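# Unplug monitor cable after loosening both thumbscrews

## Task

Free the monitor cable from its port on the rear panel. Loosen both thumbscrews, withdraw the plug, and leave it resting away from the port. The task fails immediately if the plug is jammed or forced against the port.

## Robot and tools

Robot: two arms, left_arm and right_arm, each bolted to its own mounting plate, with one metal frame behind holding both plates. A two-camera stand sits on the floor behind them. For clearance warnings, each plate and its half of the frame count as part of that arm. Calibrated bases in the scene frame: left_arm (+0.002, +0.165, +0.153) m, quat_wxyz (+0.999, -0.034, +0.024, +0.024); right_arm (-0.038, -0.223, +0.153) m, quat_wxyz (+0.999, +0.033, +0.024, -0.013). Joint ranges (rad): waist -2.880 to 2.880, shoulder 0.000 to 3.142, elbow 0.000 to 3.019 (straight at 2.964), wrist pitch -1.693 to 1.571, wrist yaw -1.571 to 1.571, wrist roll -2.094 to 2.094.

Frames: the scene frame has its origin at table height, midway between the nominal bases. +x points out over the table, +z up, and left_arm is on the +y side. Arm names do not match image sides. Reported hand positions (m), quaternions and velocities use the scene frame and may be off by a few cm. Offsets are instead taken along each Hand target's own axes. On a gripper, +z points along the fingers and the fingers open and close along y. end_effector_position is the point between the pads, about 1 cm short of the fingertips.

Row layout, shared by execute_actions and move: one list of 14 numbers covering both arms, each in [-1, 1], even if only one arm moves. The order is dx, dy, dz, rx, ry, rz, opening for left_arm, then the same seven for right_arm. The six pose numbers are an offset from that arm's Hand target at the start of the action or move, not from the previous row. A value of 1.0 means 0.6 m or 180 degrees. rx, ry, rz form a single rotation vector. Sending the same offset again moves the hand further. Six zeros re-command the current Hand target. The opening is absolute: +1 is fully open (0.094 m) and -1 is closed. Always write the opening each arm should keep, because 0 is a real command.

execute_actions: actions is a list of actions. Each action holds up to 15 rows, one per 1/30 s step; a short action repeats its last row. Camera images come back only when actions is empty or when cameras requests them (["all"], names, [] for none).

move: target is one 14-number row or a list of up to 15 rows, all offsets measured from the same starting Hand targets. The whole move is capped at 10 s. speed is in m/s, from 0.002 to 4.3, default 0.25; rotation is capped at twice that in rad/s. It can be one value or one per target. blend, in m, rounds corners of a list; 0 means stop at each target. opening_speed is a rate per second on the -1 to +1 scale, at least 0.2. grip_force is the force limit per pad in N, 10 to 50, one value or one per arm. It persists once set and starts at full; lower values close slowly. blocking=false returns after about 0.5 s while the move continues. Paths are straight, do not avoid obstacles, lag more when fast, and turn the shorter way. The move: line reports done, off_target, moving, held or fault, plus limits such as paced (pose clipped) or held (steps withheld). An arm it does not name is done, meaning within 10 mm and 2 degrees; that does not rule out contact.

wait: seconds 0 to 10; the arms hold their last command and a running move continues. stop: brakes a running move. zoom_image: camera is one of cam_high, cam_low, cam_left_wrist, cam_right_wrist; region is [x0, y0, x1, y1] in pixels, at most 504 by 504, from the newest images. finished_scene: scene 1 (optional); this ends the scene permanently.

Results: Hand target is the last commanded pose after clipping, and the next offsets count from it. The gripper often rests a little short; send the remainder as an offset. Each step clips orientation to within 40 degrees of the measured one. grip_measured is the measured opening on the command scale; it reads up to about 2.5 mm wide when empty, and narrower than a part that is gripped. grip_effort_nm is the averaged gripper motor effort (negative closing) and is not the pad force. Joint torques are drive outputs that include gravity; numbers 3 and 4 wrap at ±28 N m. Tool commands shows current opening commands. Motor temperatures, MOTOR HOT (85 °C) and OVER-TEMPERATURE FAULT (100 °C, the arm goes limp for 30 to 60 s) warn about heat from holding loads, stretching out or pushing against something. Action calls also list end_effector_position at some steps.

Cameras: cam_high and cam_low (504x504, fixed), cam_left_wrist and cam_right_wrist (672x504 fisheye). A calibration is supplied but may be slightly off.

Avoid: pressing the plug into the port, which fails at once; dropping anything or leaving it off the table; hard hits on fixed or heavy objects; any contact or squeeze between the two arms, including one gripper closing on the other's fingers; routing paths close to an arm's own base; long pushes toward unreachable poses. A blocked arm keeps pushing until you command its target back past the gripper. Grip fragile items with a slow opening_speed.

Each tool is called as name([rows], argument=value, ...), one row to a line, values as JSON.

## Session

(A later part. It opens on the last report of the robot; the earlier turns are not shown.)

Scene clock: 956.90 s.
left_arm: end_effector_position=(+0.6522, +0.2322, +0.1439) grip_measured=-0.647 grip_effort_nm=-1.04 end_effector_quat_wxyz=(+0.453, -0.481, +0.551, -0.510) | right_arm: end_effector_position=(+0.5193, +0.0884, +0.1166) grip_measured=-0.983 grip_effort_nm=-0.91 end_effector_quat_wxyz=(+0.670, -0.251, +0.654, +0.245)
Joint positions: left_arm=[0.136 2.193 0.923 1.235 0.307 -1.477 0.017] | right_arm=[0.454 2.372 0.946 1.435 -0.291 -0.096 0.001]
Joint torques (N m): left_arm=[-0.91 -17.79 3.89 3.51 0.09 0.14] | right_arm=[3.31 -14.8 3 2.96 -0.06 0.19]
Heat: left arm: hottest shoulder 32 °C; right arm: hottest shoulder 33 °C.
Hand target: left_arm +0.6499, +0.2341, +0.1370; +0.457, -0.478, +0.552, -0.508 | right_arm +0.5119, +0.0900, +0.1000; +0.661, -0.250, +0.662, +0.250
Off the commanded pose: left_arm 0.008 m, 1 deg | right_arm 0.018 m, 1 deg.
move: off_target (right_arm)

wait(seconds=0.2, cameras=["all"])

zoom_image(camera="cam_right_wrist", region=[235, 60, 355, 140])

Scene clock: 957.80 s.
left_arm: end_effector_position=(+0.6522, +0.2322, +0.1439) grip_measured=-0.647 grip_effort_nm=-1.04 end_effector_quat_wxyz=(+0.453, -0.481, +0.551, -0.510) | right_arm: end_effector_position=(+0.5193, +0.0884, +0.1166) grip_measured=-0.983 grip_effort_nm=-0.91 end_effector_quat_wxyz=(+0.670, -0.251, +0.654, +0.245)
Joint positions: left_arm=[0.136 2.193 0.923 1.235 0.307 -1.477 0.017] | right_arm=[0.454 2.372 0.946 1.435 -0.291 -0.096 0.001]
Joint torques (N m): left_arm=[-0.67 -17.73 3.89 3.47 0.1 0.14] | right_arm=[3.31 -14.86 2.99 2.95 -0.05 0.19]
Heat: left arm: hottest shoulder 32 °C; right arm: hottest shoulder 33 °C.
Hand target: left_arm +0.6499, +0.2340, +0.1370; +0.457, -0.478, +0.552, -0.508 | right_arm +0.5119, +0.0900, +0.1000; +0.661, -0.250, +0.662, +0.250
Tool commands: left_gripper/opening=-0.76 right_gripper/opening=-1.0
Off the commanded pose: left_arm 0.008 m, 1 deg | right_arm 0.018 m, 1 deg.
wait: 0.20 s; at rest from the start
camera_calibration:
cam_left_wrist: T_world_to_cam=[[0.055506, 0.103956, 0.993032, -0.207578], [-0.659721, -0.742717, 0.114627, 0.620792], [0.749458, -0.661486, 0.027357, -0.211809], [0, 0, 0, 1]] pos_world=[0.579814, 0.342543, 0.140767]
cam_right_wrist: T_world_to_cam=[[0.599467, -0.782405, 0.168765, -0.272321], [-0.325922, -0.431193, -0.841337, 0.344137], [0.731037, 0.449349, -0.513489, -0.23416], [0, 0, 0, 1]] pos_world=[0.446589, 0.0405439, 0.215255]

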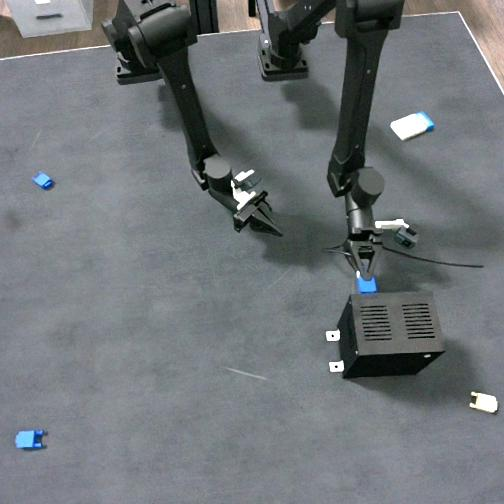

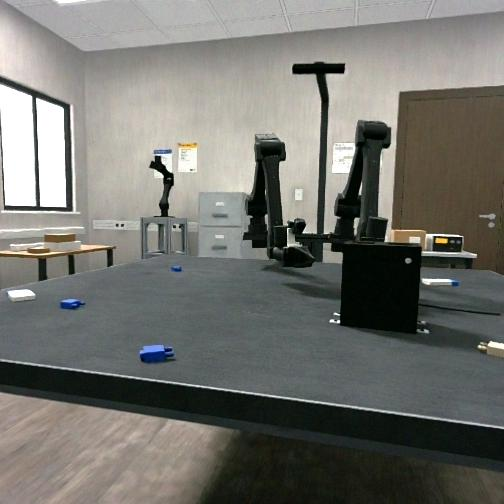

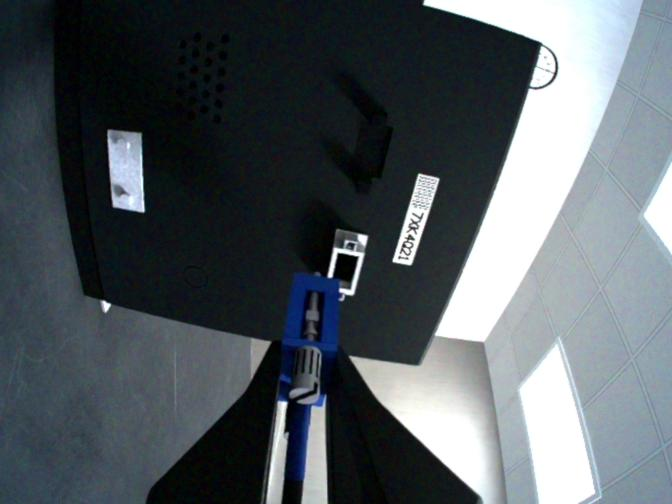

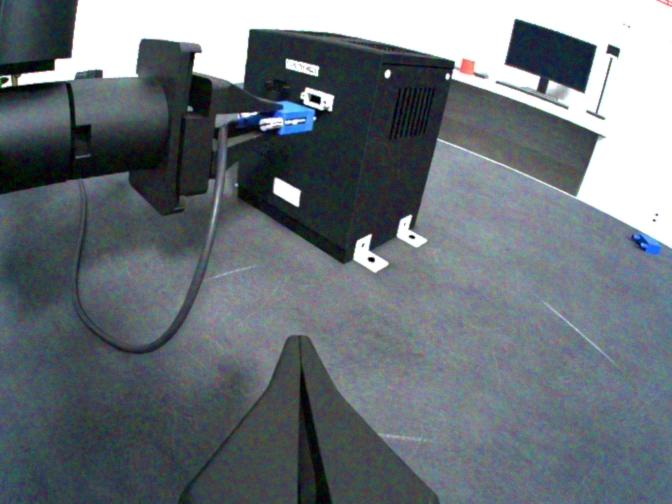

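Scaled by 4.200 from the camera's 672x504 image, which has a finer 960x720 frame.

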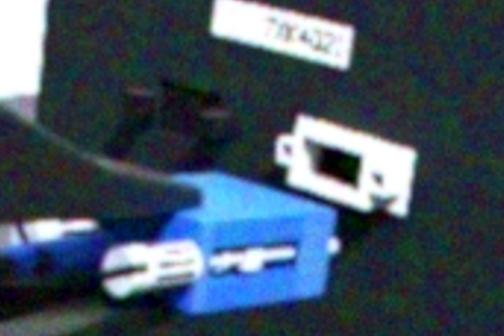

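move([
  [0, 0, -0.1, 0, 0, 0, -0.76, 0, 0, 0, 0, 0, 0, -1],
  [0, 0, -0.16, 0, 0, 0.5, -0.76, 0, 0, 0, 0, 0, 0, -1],
], speed=[0.15, 0.35], blend=[0.01, 0], cameras=["all"])

Scene clock: 971.03 s.
left_arm: end_effector_position=(+0.5533, +0.2406, +0.1265) grip_measured=-0.647 grip_effort_nm=-1.04 end_effector_quat_wxyz=(+0.668, +0.045, +0.741, -0.048) | right_arm: end_effector_position=(+0.5193, +0.0884, +0.1166) grip_measured=-0.983 grip_effort_nm=-0.91 end_effector_quat_wxyz=(+0.670, -0.251, +0.654, +0.245)
Joint positions: left_arm=[0.207 2.18 0.672 1.437 0.381 0.089 0.017] | right_arm=[0.454 2.372 0.946 1.435 -0.291 -0.096 0.001]
Joint torques (N m): left_arm=[-0.5 -18.67 1.05 3.17 0.1 0.06] | right_arm=[3.31 -14.8 2.99 2.96 -0.05 0.19]
Heat: left arm: hottest shoulder 31 °C; right arm: hottest shoulder 33 °C.
Hand target: left_arm +0.5548, +0.2459, +0.1433; +0.682, +0.052, +0.728, -0.036 | right_arm +0.5119, +0.0900, +0.1000; +0.661, -0.250, +0.662, +0.250
Off the commanded pose: left_arm 0.018 m, 3 deg | right_arm 0.018 m, 1 deg.
move: off_target (left_arm, right_arm)
camera_calibration:
cam_left_wrist: T_world_to_cam=[[-0.144545, -0.980477, 0.133307, 0.294627], [-0.65501, -0.00616816, -0.755595, 0.49399], [0.741666, -0.196535, -0.641331, -0.154713], [0, 0, 0, 1]] pos_world=[0.480901, 0.261515, 0.234758]
cam_right_wrist: T_world_to_cam=[[0.599467, -0.782405, 0.168765, -0.272321], [-0.325922, -0.431193, -0.841337, 0.344137], [0.731037, 0.449349, -0.513489, -0.23416], [0, 0, 0, 1]] pos_world=[0.446589, 0.0405439, 0.215255]

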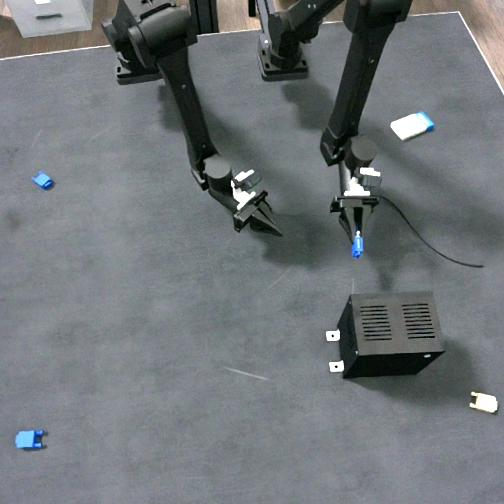

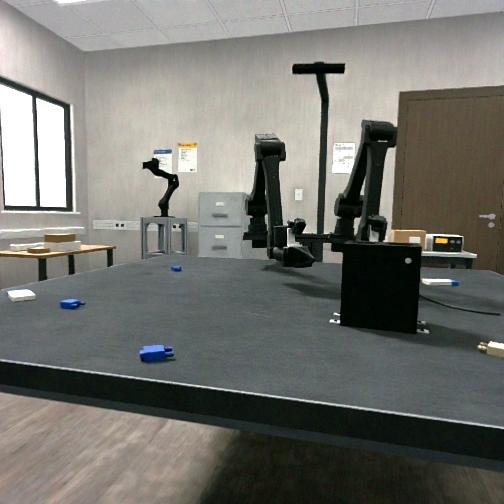

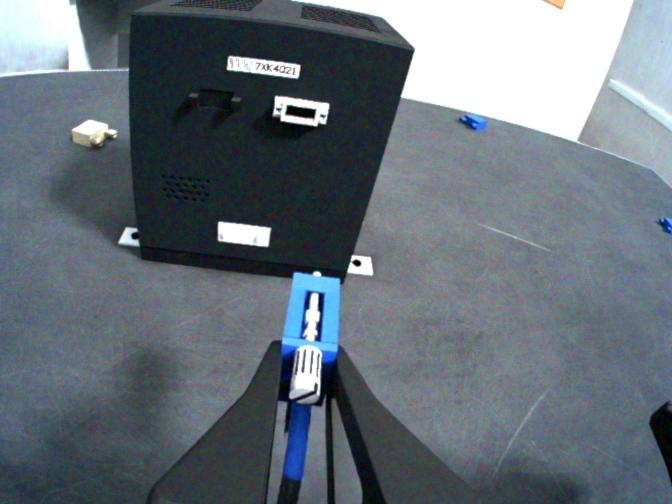

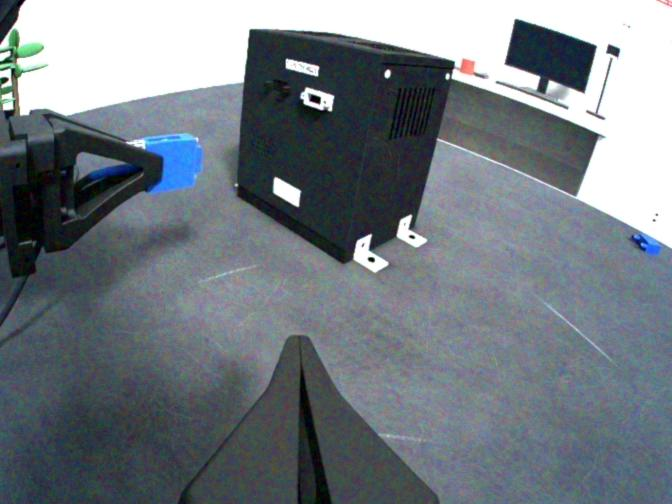

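move(target=[0.125, 0, 0, 0, 0.105, 0, -0.76, 0, 0, 0, 0, 0, 0, -1], speed=0.15, cameras=["all"])

Scene clock: 976.80 s.
left_arm: end_effector_position=(+0.5371, +0.2417, +0.0532) grip_measured=-0.647 grip_effort_nm=-1.04 end_effector_quat_wxyz=(+0.539, +0.050, +0.840, -0.038) | right_arm: end_effector_position=(+0.5193, +0.0884, +0.1166) grip_measured=-0.983 grip_effort_nm=-0.91 end_effector_quat_wxyz=(+0.670, -0.251, +0.654, +0.245)
Joint positions: left_arm=[0.208 2.162 0.681 1.068 0.327 0.21 0.017] | right_arm=[0.454 2.372 0.946 1.435 -0.291 -0.096 0.001]
Joint torques (N m): left_arm=[-0.91 -18.67 3.04 1.99 -0.01 0.08] | right_arm=[3.31 -14.86 2.97 2.96 -0.05 0.19]
Heat: left arm: hottest shoulder 31 °C; right arm: hottest shoulder 33 °C.
Hand target: left_arm +0.5500, +0.2479, +0.0685; +0.553, +0.057, +0.831, -0.027 | right_arm +0.5119, +0.0900, +0.1000; +0.661, -0.250, +0.662, +0.250
Off the commanded pose: left_arm 0.021 m, 2 deg | right_arm 0.018 m, 1 deg.
move: off_target (left_arm, right_arm)
camera_calibration:
cam_left_wrist: T_world_to_cam=[[-0.100177, -0.986522, 0.129382, 0.281014], [-0.86082, 0.0207244, -0.508488, 0.51891], [0.498953, -0.162314, -0.851293, -0.0562449], [0, 0, 0, 1]] pos_world=[0.502902, 0.257343, 0.17962]
cam_right_wrist: T_world_to_cam=[[0.599467, -0.782405, 0.168765, -0.272321], [-0.325922, -0.431193, -0.841337, 0.344137], [0.731037, 0.449349, -0.513489, -0.23416], [0, 0, 0, 1]] pos_world=[0.446589, 0.0405439, 0.215255]

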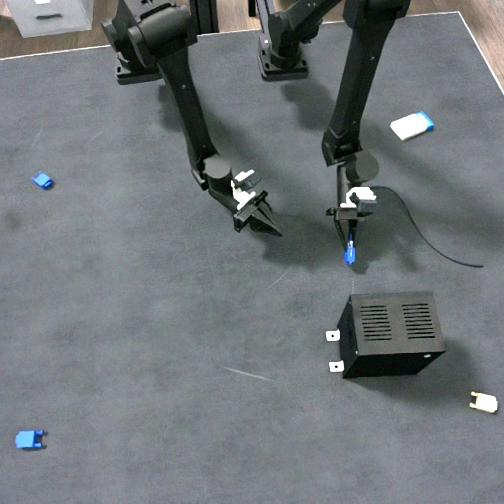

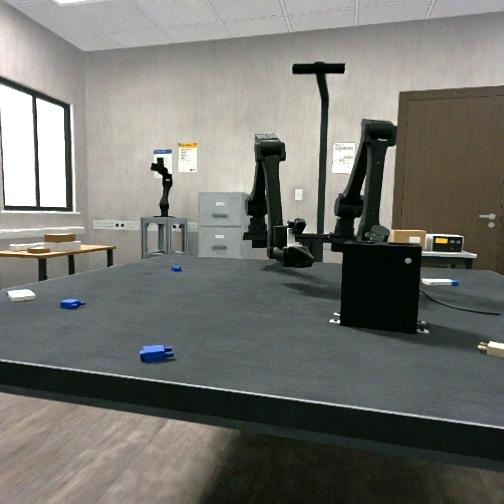

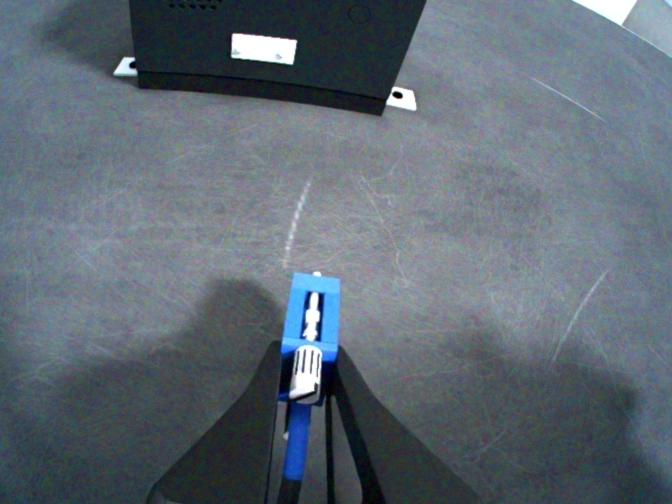

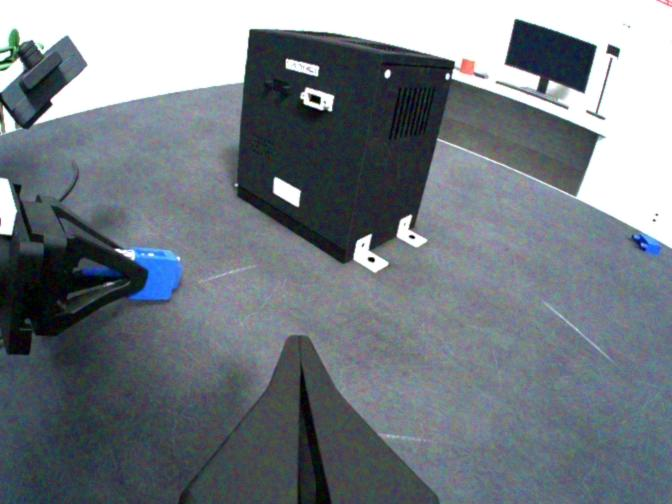

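move(target=[0.0333, 0, 0.0153, 0, 0, 0, -0.76, 0, 0, 0, 0, 0, 0, -1], speed=0.06, cameras=["cam_left_wrist","cam_right_wrist"])

Scene clock: 980.13 s.
left_arm: end_effector_position=(+0.5457, +0.2437, +0.0490) grip_measured=-0.647 grip_effort_nm=-1.04 end_effector_quat_wxyz=(+0.546, +0.052, +0.836, -0.035) | right_arm: end_effector_position=(+0.5193, +0.0884, +0.1166) grip_measured=-0.983 grip_effort_nm=-0.91 end_effector_quat_wxyz=(+0.670, -0.251, +0.654, +0.245)
Joint positions: left_arm=[0.208 2.189 0.708 1.083 0.327 0.212 0.017] | right_arm=[0.454 2.372 0.946 1.435 -0.291 -0.096 0.001]
Joint torques (N m): left_arm=[-0.56 -15.03 3.07 3.19 0.1 0.09] | right_arm=[3.37 -14.8 2.99 2.99 -0.05 0.19]
Heat: left arm: hottest shoulder 31 °C; right arm: hottest shoulder 33 °C.
Hand target: left_arm +0.5508, +0.2481, +0.0465; +0.553, +0.057, +0.831, -0.027 | right_arm +0.5119, +0.0900, +0.1000; +0.661, -0.250, +0.662, +0.250
Off the commanded pose: left_arm 0.007 m, 1 deg | right_arm 0.018 m, 1 deg.
move: off_target (right_arm)
camera_calibration:
cam_left_wrist: T_world_to_cam=[[-0.102226, -0.987285, 0.121729, 0.286029], [-0.85267, 0.0239387, -0.5219, 0.519517], [0.51235, -0.157146, -0.844276, -0.0725996], [0, 0, 0, 1]] pos_world=[0.509413, 0.258547, 0.175024]
cam_right_wrist: T_world_to_cam=[[0.599467, -0.782405, 0.168765, -0.272321], [-0.325922, -0.431193, -0.841337, 0.344137], [0.731037, 0.449349, -0.513489, -0.23416], [0, 0, 0, 1]] pos_world=[0.446589, 0.0405439, 0.215255]
Images, in order (width x height): cam_left_wrist 672x504, cam_right_wrist 672x504.

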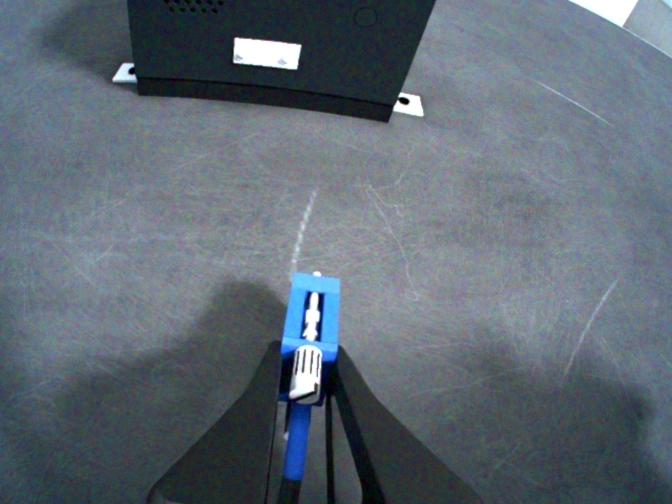

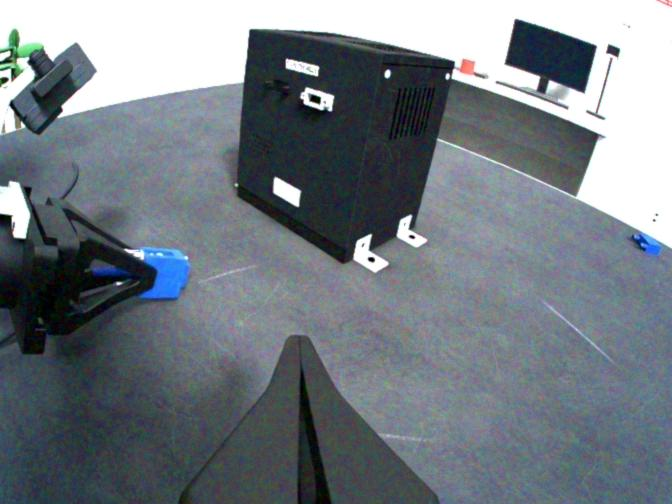

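move(target=[0.03, 0, 0.008, 0, 0, 0, -0.76, 0, 0, 0, 0, 0, 0, -1], speed=0.05, cameras=["cam_left_wrist","cam_right_wrist"])

Scene clock: 981.70 s.
left_arm: end_effector_position=(+0.5487, +0.2448, +0.0399) grip_measured=-0.647 grip_effort_nm=-1.04 end_effector_quat_wxyz=(+0.555, +0.055, +0.829, -0.032) | right_arm: end_effector_position=(+0.5193, +0.0884, +0.1166) grip_measured=-0.983 grip_effort_nm=-0.91 end_effector_quat_wxyz=(+0.670, -0.251, +0.654, +0.245)
Joint positions: left_arm=[0.211 2.236 0.728 1.135 0.332 0.214 0.017] | right_arm=[0.454 2.372 0.946 1.435 -0.291 -0.096 0.001]
Joint torques (N m): left_arm=[-0.38 -13.98 2.54 2.89 0.11 0.08] | right_arm=[3.31 -14.86 3 2.96 -0.05 0.19]
Heat: left arm: hottest shoulder 31 °C; right arm: hottest shoulder 33 °C.
Hand target: left_arm +0.5484, +0.2488, +0.0281; +0.553, +0.057, +0.831, -0.027 | right_arm +0.5119, +0.0900, +0.1000; +0.661, -0.250, +0.662, +0.250
Off the commanded pose: left_arm 0.013 m, 1 deg | right_arm 0.018 m, 1 deg.
move: off_target (left_arm, right_arm)
camera_calibration:
cam_left_wrist: T_world_to_cam=[[-0.106749, -0.987807, 0.113326, 0.291482], [-0.839969, 0.0286055, -0.54188, 0.510008], [0.532031, -0.153036, -0.83278, -0.094022], [0, 0, 0, 1]] pos_world=[0.509529, 0.258951, 0.165031]
cam_right_wrist: T_world_to_cam=[[0.599467, -0.782405, 0.168765, -0.272321], [-0.325922, -0.431193, -0.841337, 0.344137], [0.731037, 0.449349, -0.513489, -0.23416], [0, 0, 0, 1]] pos_world=[0.446589, 0.0405439, 0.215255]
Images, in order (width x height): cam_left_wrist 672x504, cam_right_wrist 672x504.

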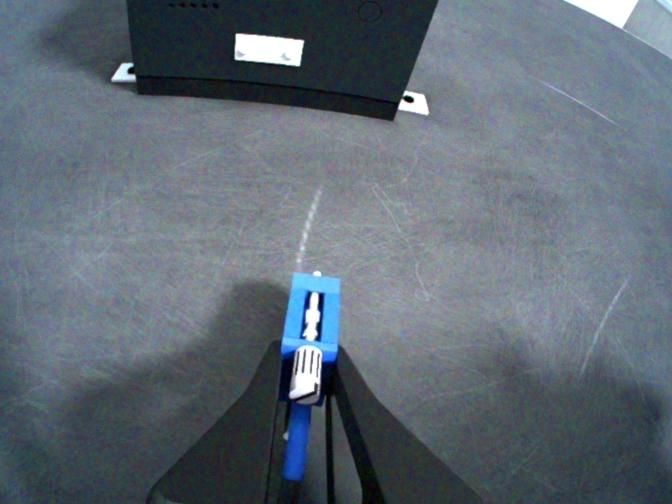

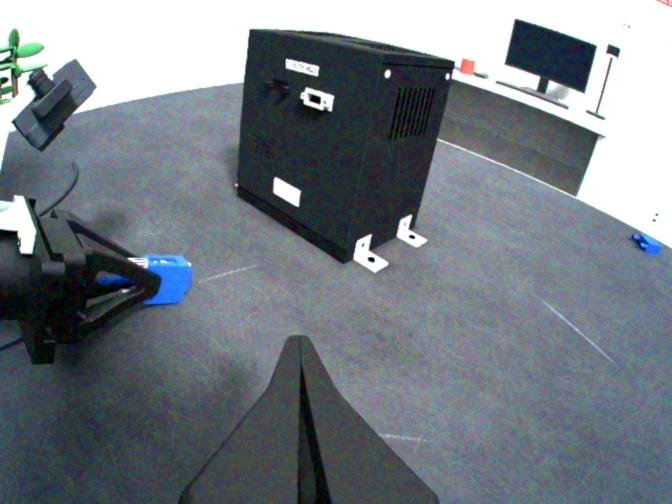

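move(target=[0.018, 0, 0.0075, 0, 0, 0, -0.76, 0, 0, 0, 0, 0, 0, -1], speed=0.03, cameras=["cam_left_wrist","cam_right_wrist"])

Scene clock: 983.43 s.
left_arm: end_effector_position=(+0.5539, +0.2462, +0.0386) grip_measured=-0.647 grip_effort_nm=-1.04 end_effector_quat_wxyz=(+0.566, +0.058, +0.822, -0.029) | right_arm: end_effector_position=(+0.5193, +0.0884, +0.1166) grip_measured=-0.983 grip_effort_nm=-0.91 end_effector_quat_wxyz=(+0.670, -0.251, +0.654, +0.245)
Joint positions: left_arm=[0.213 2.26 0.744 1.17 0.337 0.216 0.017] | right_arm=[0.454 2.372 0.946 1.435 -0.291 -0.096 0.001]
Joint torques (N m): left_arm=[-0.32 -13.16 2.22 2.41 -0.01 0.07] | right_arm=[3.31 -14.8 2.99 2.96 -0.05 0.19]
Heat: left arm: hottest shoulder 31 °C; right arm: hottest shoulder 33 °C.
Hand target: left_arm +0.5483, +0.2488, +0.0163; +0.553, +0.057, +0.831, -0.027 | right_arm +0.5119, +0.0900, +0.1000; +0.661, -0.250, +0.662, +0.250
Off the commanded pose: left_arm 0.023 m, 2 deg | right_arm 0.018 m, 1 deg.
move: off_target (left_arm, right_arm)
camera_calibration:
cam_left_wrist: T_world_to_cam=[[-0.111343, -0.988364, 0.103627, 0.296595], [-0.824886, 0.0337625, -0.56429, 0.504928], [0.554225, -0.14831, -0.819047, -0.111534], [0, 0, 0, 1]] pos_world=[0.511347, 0.259555, 0.162839]
cam_right_wrist: T_world_to_cam=[[0.599467, -0.782405, 0.168765, -0.272321], [-0.325922, -0.431193, -0.841337, 0.344137], [0.731037, 0.449349, -0.513489, -0.23416], [0, 0, 0, 1]] pos_world=[0.446589, 0.0405439, 0.215255]
Images, in order (width x height): cam_left_wrist 672x504, cam_right_wrist 672x504.

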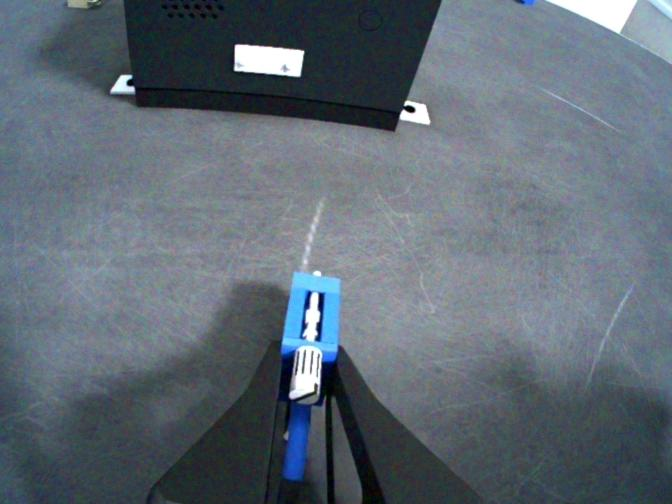

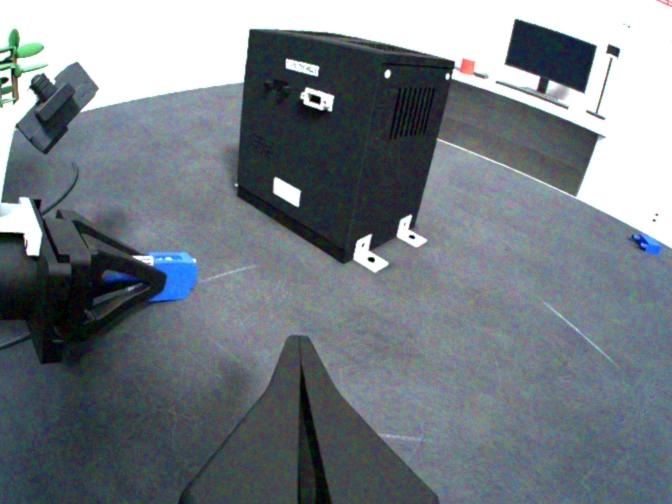

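zoom_image(camera="cam_right_wrist", region=[0, 200, 260, 400])

zoom_image(camera="cam_left_wrist", region=[200, 240, 440, 504])

Scaled by 1.938 from the camera's 672x504 image, which has a finer 960x720 frame.

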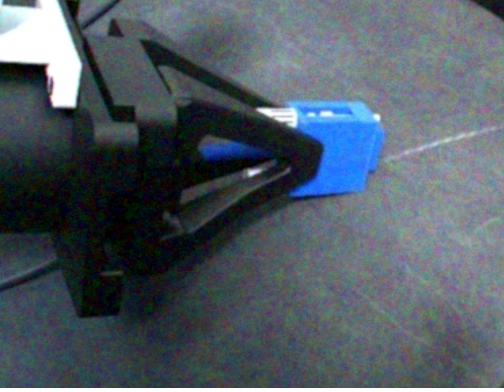

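Scaled by 1.909 from the camera's 672x504 image, which has a finer 960x720 frame.

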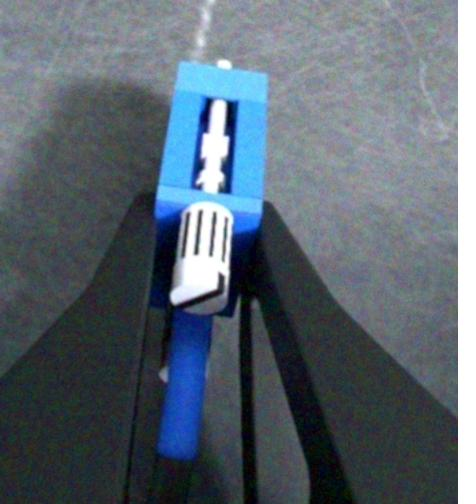

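move(target=[0.018, 0, 0.004, 0, 0, 0, -0.76, 0, 0, 0, 0, 0, 0, -1], speed=0.03, cameras=["cam_left_wrist","cam_right_wrist"])

zoom_image(camera="cam_right_wrist", region=[0, 200, 260, 400])

Scene clock: 993.10 s.
left_arm: end_effector_position=(+0.5567, +0.2470, +0.0376) grip_measured=-0.647 grip_effort_nm=-1.04 end_effector_quat_wxyz=(+0.577, +0.061, +0.814, -0.027) | right_arm: end_effector_position=(+0.5193, +0.0884, +0.1166) grip_measured=-0.983 grip_effort_nm=-0.91 end_effector_quat_wxyz=(+0.670, -0.251, +0.654, +0.245)
Joint positions: left_arm=[0.215 2.282 0.755 1.205 0.343 0.217 0.017] | right_arm=[0.454 2.372 0.946 1.435 -0.291 -0.096 0.001]
Joint torques (N m): left_arm=[-0.32 -12.69 1.95 1.77 -0.08 0.08] | right_arm=[3.25 -14.86 2.97 2.96 -0.06 0.19]
Heat: left arm: hottest shoulder 31 °C; right arm: hottest shoulder 33 °C.
Hand target: left_arm +0.5465, +0.2493, +0.0055; +0.553, +0.057, +0.830, -0.027 | right_arm +0.5119, +0.0900, +0.1000; +0.661, -0.250, +0.662, +0.250
Off the commanded pose: left_arm 0.034 m, 3 deg | right_arm 0.018 m, 1 deg.
move: off_target (left_arm, right_arm)
camera_calibration:
cam_left_wrist: T_world_to_cam=[[-0.116753, -0.988614, 0.0949233, 0.301209], [-0.810231, 0.0395381, -0.584776, 0.49781], [0.574364, -0.145184, -0.805622, -0.126322], [0, 0, 0, 1]] pos_world=[0.511063, 0.259757, 0.160747]
cam_right_wrist: T_world_to_cam=[[0.599467, -0.782405, 0.168765, -0.272321], [-0.325922, -0.431193, -0.841337, 0.344137], [0.731037, 0.449349, -0.513489, -0.23416], [0, 0, 0, 1]] pos_world=[0.446589, 0.0405439, 0.215255]
Images, in order (width x height): cam_left_wrist 672x504, cam_right_wrist 672x504.

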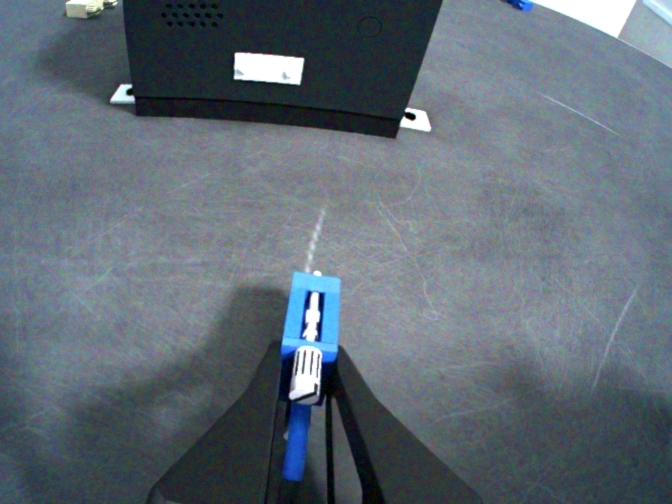

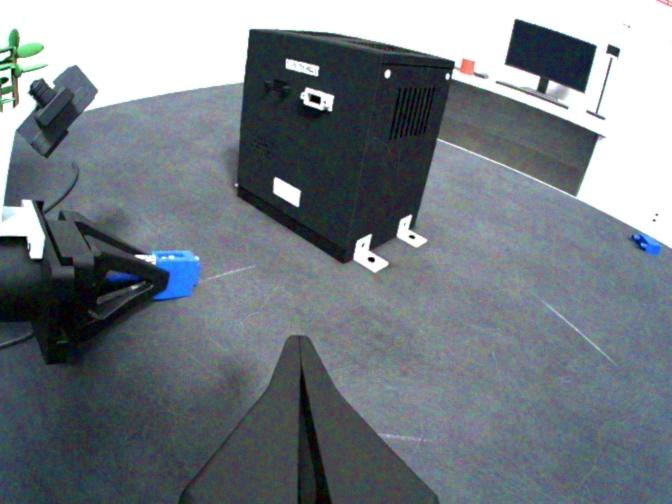

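Scaled by 1.938 from the camera's 672x504 image, which has a finer 960x720 frame.

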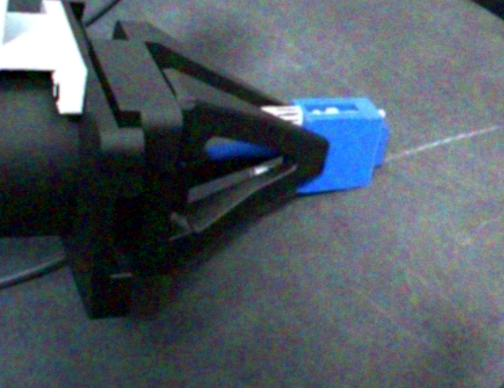

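move(target=[-0.035, 0, -0.0143, 0, -0.02, 0, -0.76, 0, 0, 0, 0, 0, 0, -1], speed=0.05, cameras=["cam_right_wrist"])

zoom_image(camera="cam_right_wrist", region=[0, 200, 260, 400])

Scene clock: 998.70 s.
left_arm: end_effector_position=(+0.5541, +0.2477, +0.0385) grip_measured=-0.647 grip_effort_nm=-1.04 end_effector_quat_wxyz=(+0.583, +0.063, +0.810, -0.026) | right_arm: end_effector_position=(+0.5193, +0.0884, +0.1166) grip_measured=-0.983 grip_effort_nm=-0.91 end_effector_quat_wxyz=(+0.670, -0.251, +0.654, +0.245)
Joint positions: left_arm=[0.219 2.291 0.75 1.236 0.351 0.217 0.017] | right_arm=[0.454 2.372 0.946 1.435 -0.291 -0.096 0.001]
Joint torques (N m): left_arm=[-0.38 -14.86 0.5 3.28 0.17 -0.16] | right_arm=[3.31 -14.86 2.99 2.96 -0.05 0.19]
Heat: left arm: hottest shoulder 31 °C; right arm: hottest shoulder 33 °C.
Hand target: left_arm +0.5465, +0.2490, +0.0281; +0.579, +0.056, +0.813, -0.029 | right_arm +0.5119, +0.0900, +0.1000; +0.661, -0.250, +0.662, +0.250
Off the commanded pose: left_arm 0.013 m, 1 deg | right_arm 0.018 m, 1 deg.
move: off_target (left_arm, right_arm)
camera_calibration:
cam_right_wrist: T_world_to_cam=[[0.599467, -0.782405, 0.168765, -0.272321], [-0.325922, -0.431193, -0.841337, 0.344137], [0.731037, 0.449349, -0.513489, -0.23416], [0, 0, 0, 1]] pos_world=[0.446589, 0.0405439, 0.215255]
Images, in order (width x height): cam_right_wrist 672x504.

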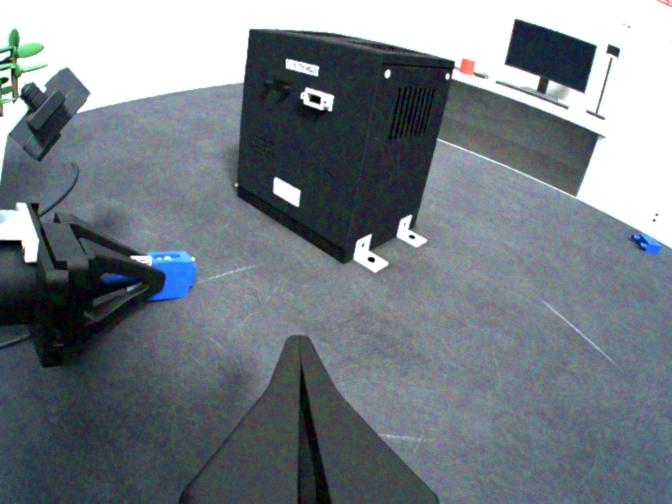

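Scaled by 1.938 from the camera's 672x504 image, which has a finer 960x720 frame.

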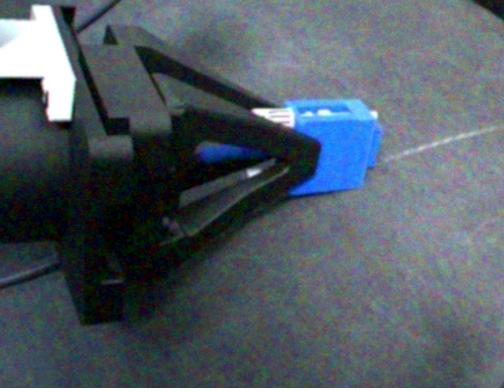

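move(target=[0, 0, 0, 0, 0, 0, -0.45, 0, 0, 0, 0, 0, 0, -1], speed=0.05, opening_speed=0.3, cameras=["cam_left_wrist","cam_right_wrist"])

zoom_image(camera="cam_right_wrist", region=[0, 200, 260, 400])

Scene clock: 1002.13 s.
left_arm: end_effector_position=(+0.5540, +0.2476, +0.0384) grip_measured=-0.454 grip_effort_nm=0.15 end_effector_quat_wxyz=(+0.583, +0.063, +0.810, -0.026) | right_arm: end_effector_position=(+0.5193, +0.0884, +0.1166) grip_measured=-0.983 grip_effort_nm=-0.91 end_effector_quat_wxyz=(+0.670, -0.251, +0.654, +0.245)
Joint positions: left_arm=[0.219 2.292 0.75 1.237 0.351 0.217 0.026] | right_arm=[0.454 2.372 0.946 1.435 -0.291 -0.096 0.001]
Joint torques (N m): left_arm=[-0.44 -14.92 0.53 3.29 0.14 -0.16] | right_arm=[3.31 -14.8 2.99 2.96 -0.05 0.19]
Heat: left arm: hottest shoulder 30 °C; right arm: hottest shoulder 33 °C.
Hand target: left_arm +0.5466, +0.2490, +0.0282; +0.579, +0.056, +0.813, -0.029 | right_arm +0.5119, +0.0900, +0.1000; +0.661, -0.250, +0.662, +0.250
Off the commanded pose: left_arm 0.013 m, 1 deg | right_arm 0.018 m, 1 deg.
move: off_target (left_arm, right_arm)
camera_calibration:
cam_left_wrist: T_world_to_cam=[[-0.120222, -0.988537, 0.091331, 0.30347], [-0.800557, 0.0421327, -0.597773, 0.490509], [0.587073, -0.144981, -0.796446, -0.131515], [0, 0, 0, 1]] pos_world=[0.506373, 0.260258, 0.160753]
cam_right_wrist: T_world_to_cam=[[0.599467, -0.782405, 0.168765, -0.272321], [-0.325922, -0.431193, -0.841337, 0.344137], [0.731037, 0.449349, -0.513489, -0.23416], [0, 0, 0, 1]] pos_world=[0.446589, 0.0405439, 0.215255]
Images, in order (width x height): cam_left_wrist 672x504, cam_right_wrist 672x504.

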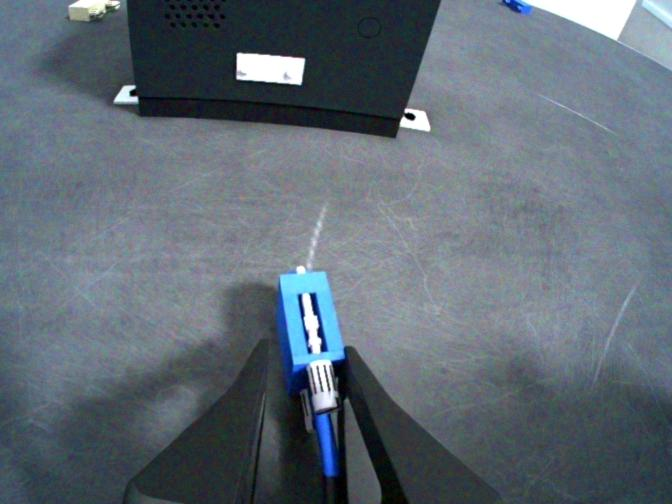

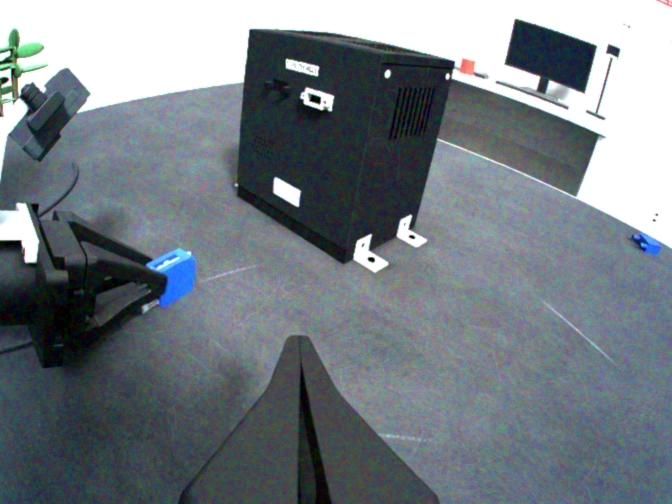

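Scaled by 1.938 from the camera's 672x504 image, which has a finer 960x720 frame.

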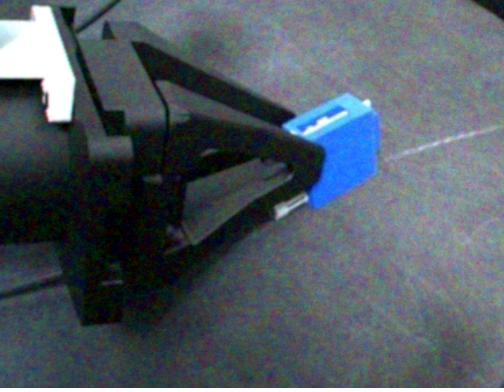

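move(target=[0, 0, 0, 0, 0, 0, -0.15, 0, 0, 0, 0, 0, 0, -1], speed=0.05, opening_speed=0.4, cameras=["cam_left_wrist","cam_right_wrist"])

Scene clock: 1004.60 s.
left_arm: end_effector_position=(+0.5540, +0.2476, +0.0384) grip_measured=-0.154 grip_effort_nm=0.14 end_effector_quat_wxyz=(+0.583, +0.063, +0.810, -0.026) | right_arm: end_effector_position=(+0.5193, +0.0884, +0.1166) grip_measured=-0.983 grip_effort_nm=-0.91 end_effector_quat_wxyz=(+0.670, -0.251, +0.654, +0.245)
Joint positions: left_arm=[0.219 2.292 0.75 1.237 0.351 0.217 0.04] | right_arm=[0.454 2.372 0.946 1.435 -0.291 -0.096 0.001]
Joint torques (N m): left_arm=[-0.44 -14.74 0.51 3.23 0.14 -0.16] | right_arm=[3.25 -14.86 2.99 2.96 -0.05 0.18]
Heat: left arm: hottest shoulder 30 °C; right arm: hottest shoulder 33 °C.
Hand target: left_arm +0.5466, +0.2490, +0.0282; +0.579, +0.056, +0.813, -0.029 | right_arm +0.5119, +0.0900, +0.1000; +0.661, -0.250, +0.662, +0.250
Off the commanded pose: left_arm 0.013 m, 1 deg | right_arm 0.018 m, 1 deg.
move: off_target (left_arm, right_arm)
camera_calibration:
cam_left_wrist: T_world_to_cam=[[-0.120222, -0.988537, 0.091331, 0.30347], [-0.800557, 0.0421327, -0.597773, 0.490509], [0.587073, -0.144981, -0.796446, -0.131515], [0, 0, 0, 1]] pos_world=[0.506373, 0.260258, 0.160753]
cam_right_wrist: T_world_to_cam=[[0.599467, -0.782405, 0.168765, -0.272321], [-0.325922, -0.431193, -0.841337, 0.344137], [0.731037, 0.449349, -0.513489, -0.23416], [0, 0, 0, 1]] pos_world=[0.446589, 0.0405439, 0.215255]
Images, in order (width x height): cam_left_wrist 672x504, cam_right_wrist 672x504.

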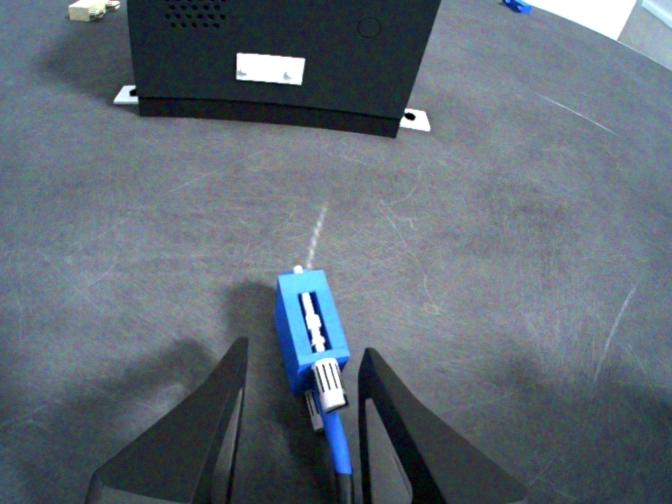

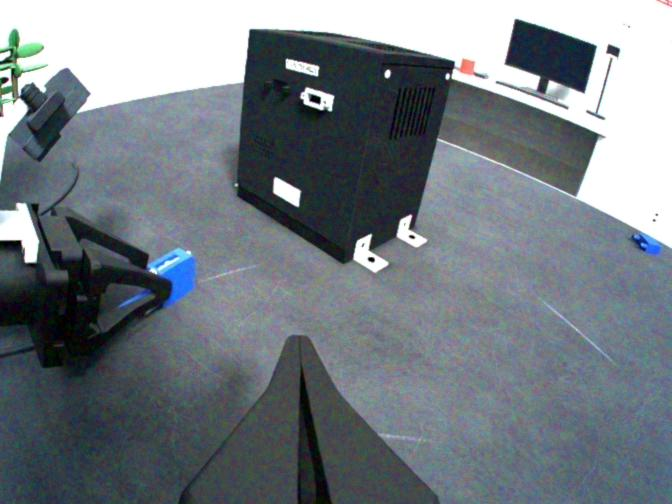

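move(target=[-0.2, 0, -0.075, 0, 0, 0, -0.1, 0, 0, 0, 0, 0, 0, -1], speed=0.1, cameras=["all"])

zoom_image(camera="cam_right_wrist", region=[0, 200, 260, 400])

Scene clock: 1007.57 s.
left_arm: end_effector_position=(+0.5439, +0.2505, +0.1517) grip_measured=-0.103 grip_effort_nm=0.15 end_effector_quat_wxyz=(+0.579, +0.059, +0.813, -0.025) | right_arm: end_effector_position=(+0.5193, +0.0884, +0.1166) grip_measured=-0.983 grip_effort_nm=-0.91 end_effector_quat_wxyz=(+0.670, -0.251, +0.654, +0.245)
Joint positions: left_arm=[0.214 1.892 0.619 0.96 0.337 0.214 0.042] | right_arm=[0.454 2.372 0.946 1.435 -0.291 -0.096 0.001]
Joint torques (N m): left_arm=[-1.55 -16.21 3.14 1.89 -0.01 -0.19] | right_arm=[3.37 -14.86 2.97 2.97 -0.05 0.19]
Heat: left arm: hottest shoulder 30 °C; right arm: hottest shoulder 33 °C.
Hand target: left_arm +0.5432, +0.2470, +0.1563; +0.579, +0.056, +0.813, -0.029 | right_arm +0.5119, +0.0900, +0.1000; +0.661, -0.250, +0.662, +0.250
Off the commanded pose: left_arm 0.006 m, 1 deg | right_arm 0.018 m, 1 deg.
move: off_target (right_arm)
camera_calibration:
cam_left_wrist: T_world_to_cam=[[-0.111417, -0.989394, 0.0932021, 0.289899], [-0.806836, 0.0353063, -0.589719, 0.553921], [0.580174, -0.140903, -0.802212, -0.0312753], [0, 0, 0, 1]] pos_world=[0.497368, 0.26286, 0.274549]
cam_right_wrist: T_world_to_cam=[[0.599467, -0.782405, 0.168765, -0.272321], [-0.325922, -0.431193, -0.841337, 0.344137], [0.731037, 0.449349, -0.513489, -0.23416], [0, 0, 0, 1]] pos_world=[0.446589, 0.0405439, 0.215255]

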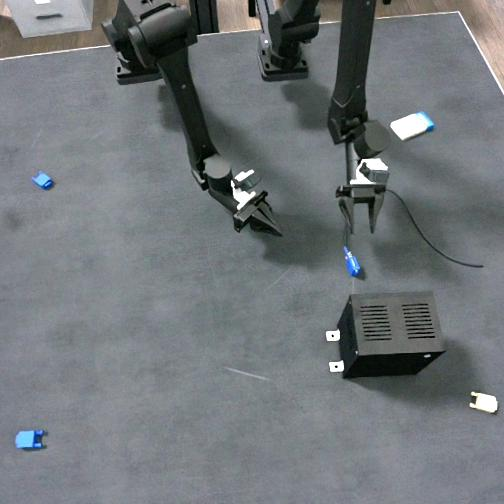

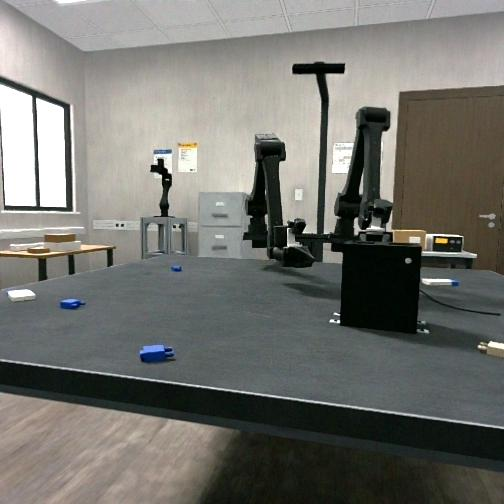

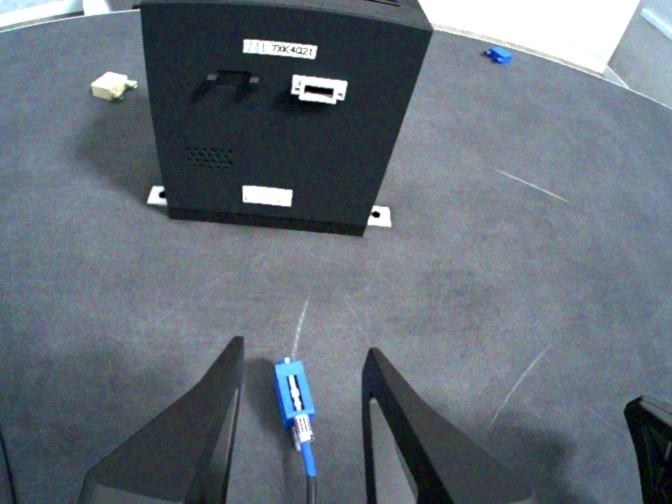

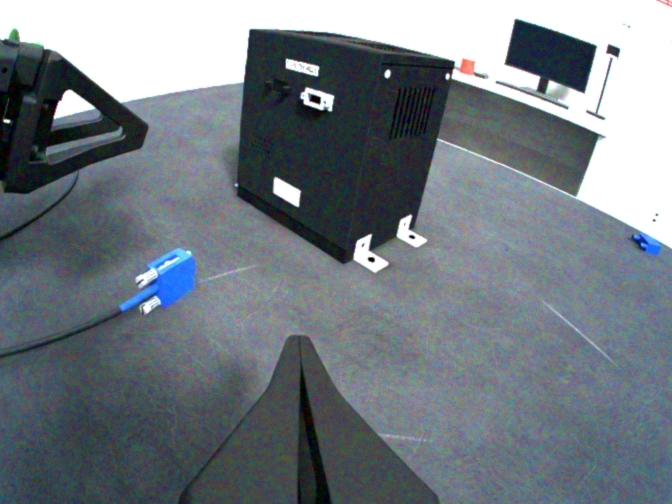

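Scaled by 1.938 from the camera's 672x504 image, which has a finer 960x720 frame.

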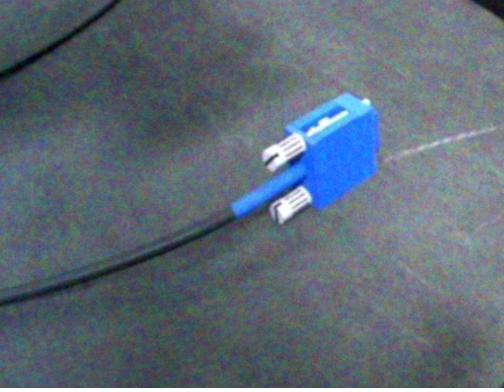

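finished_scene(scene=1)

The scene is finished: the task was done.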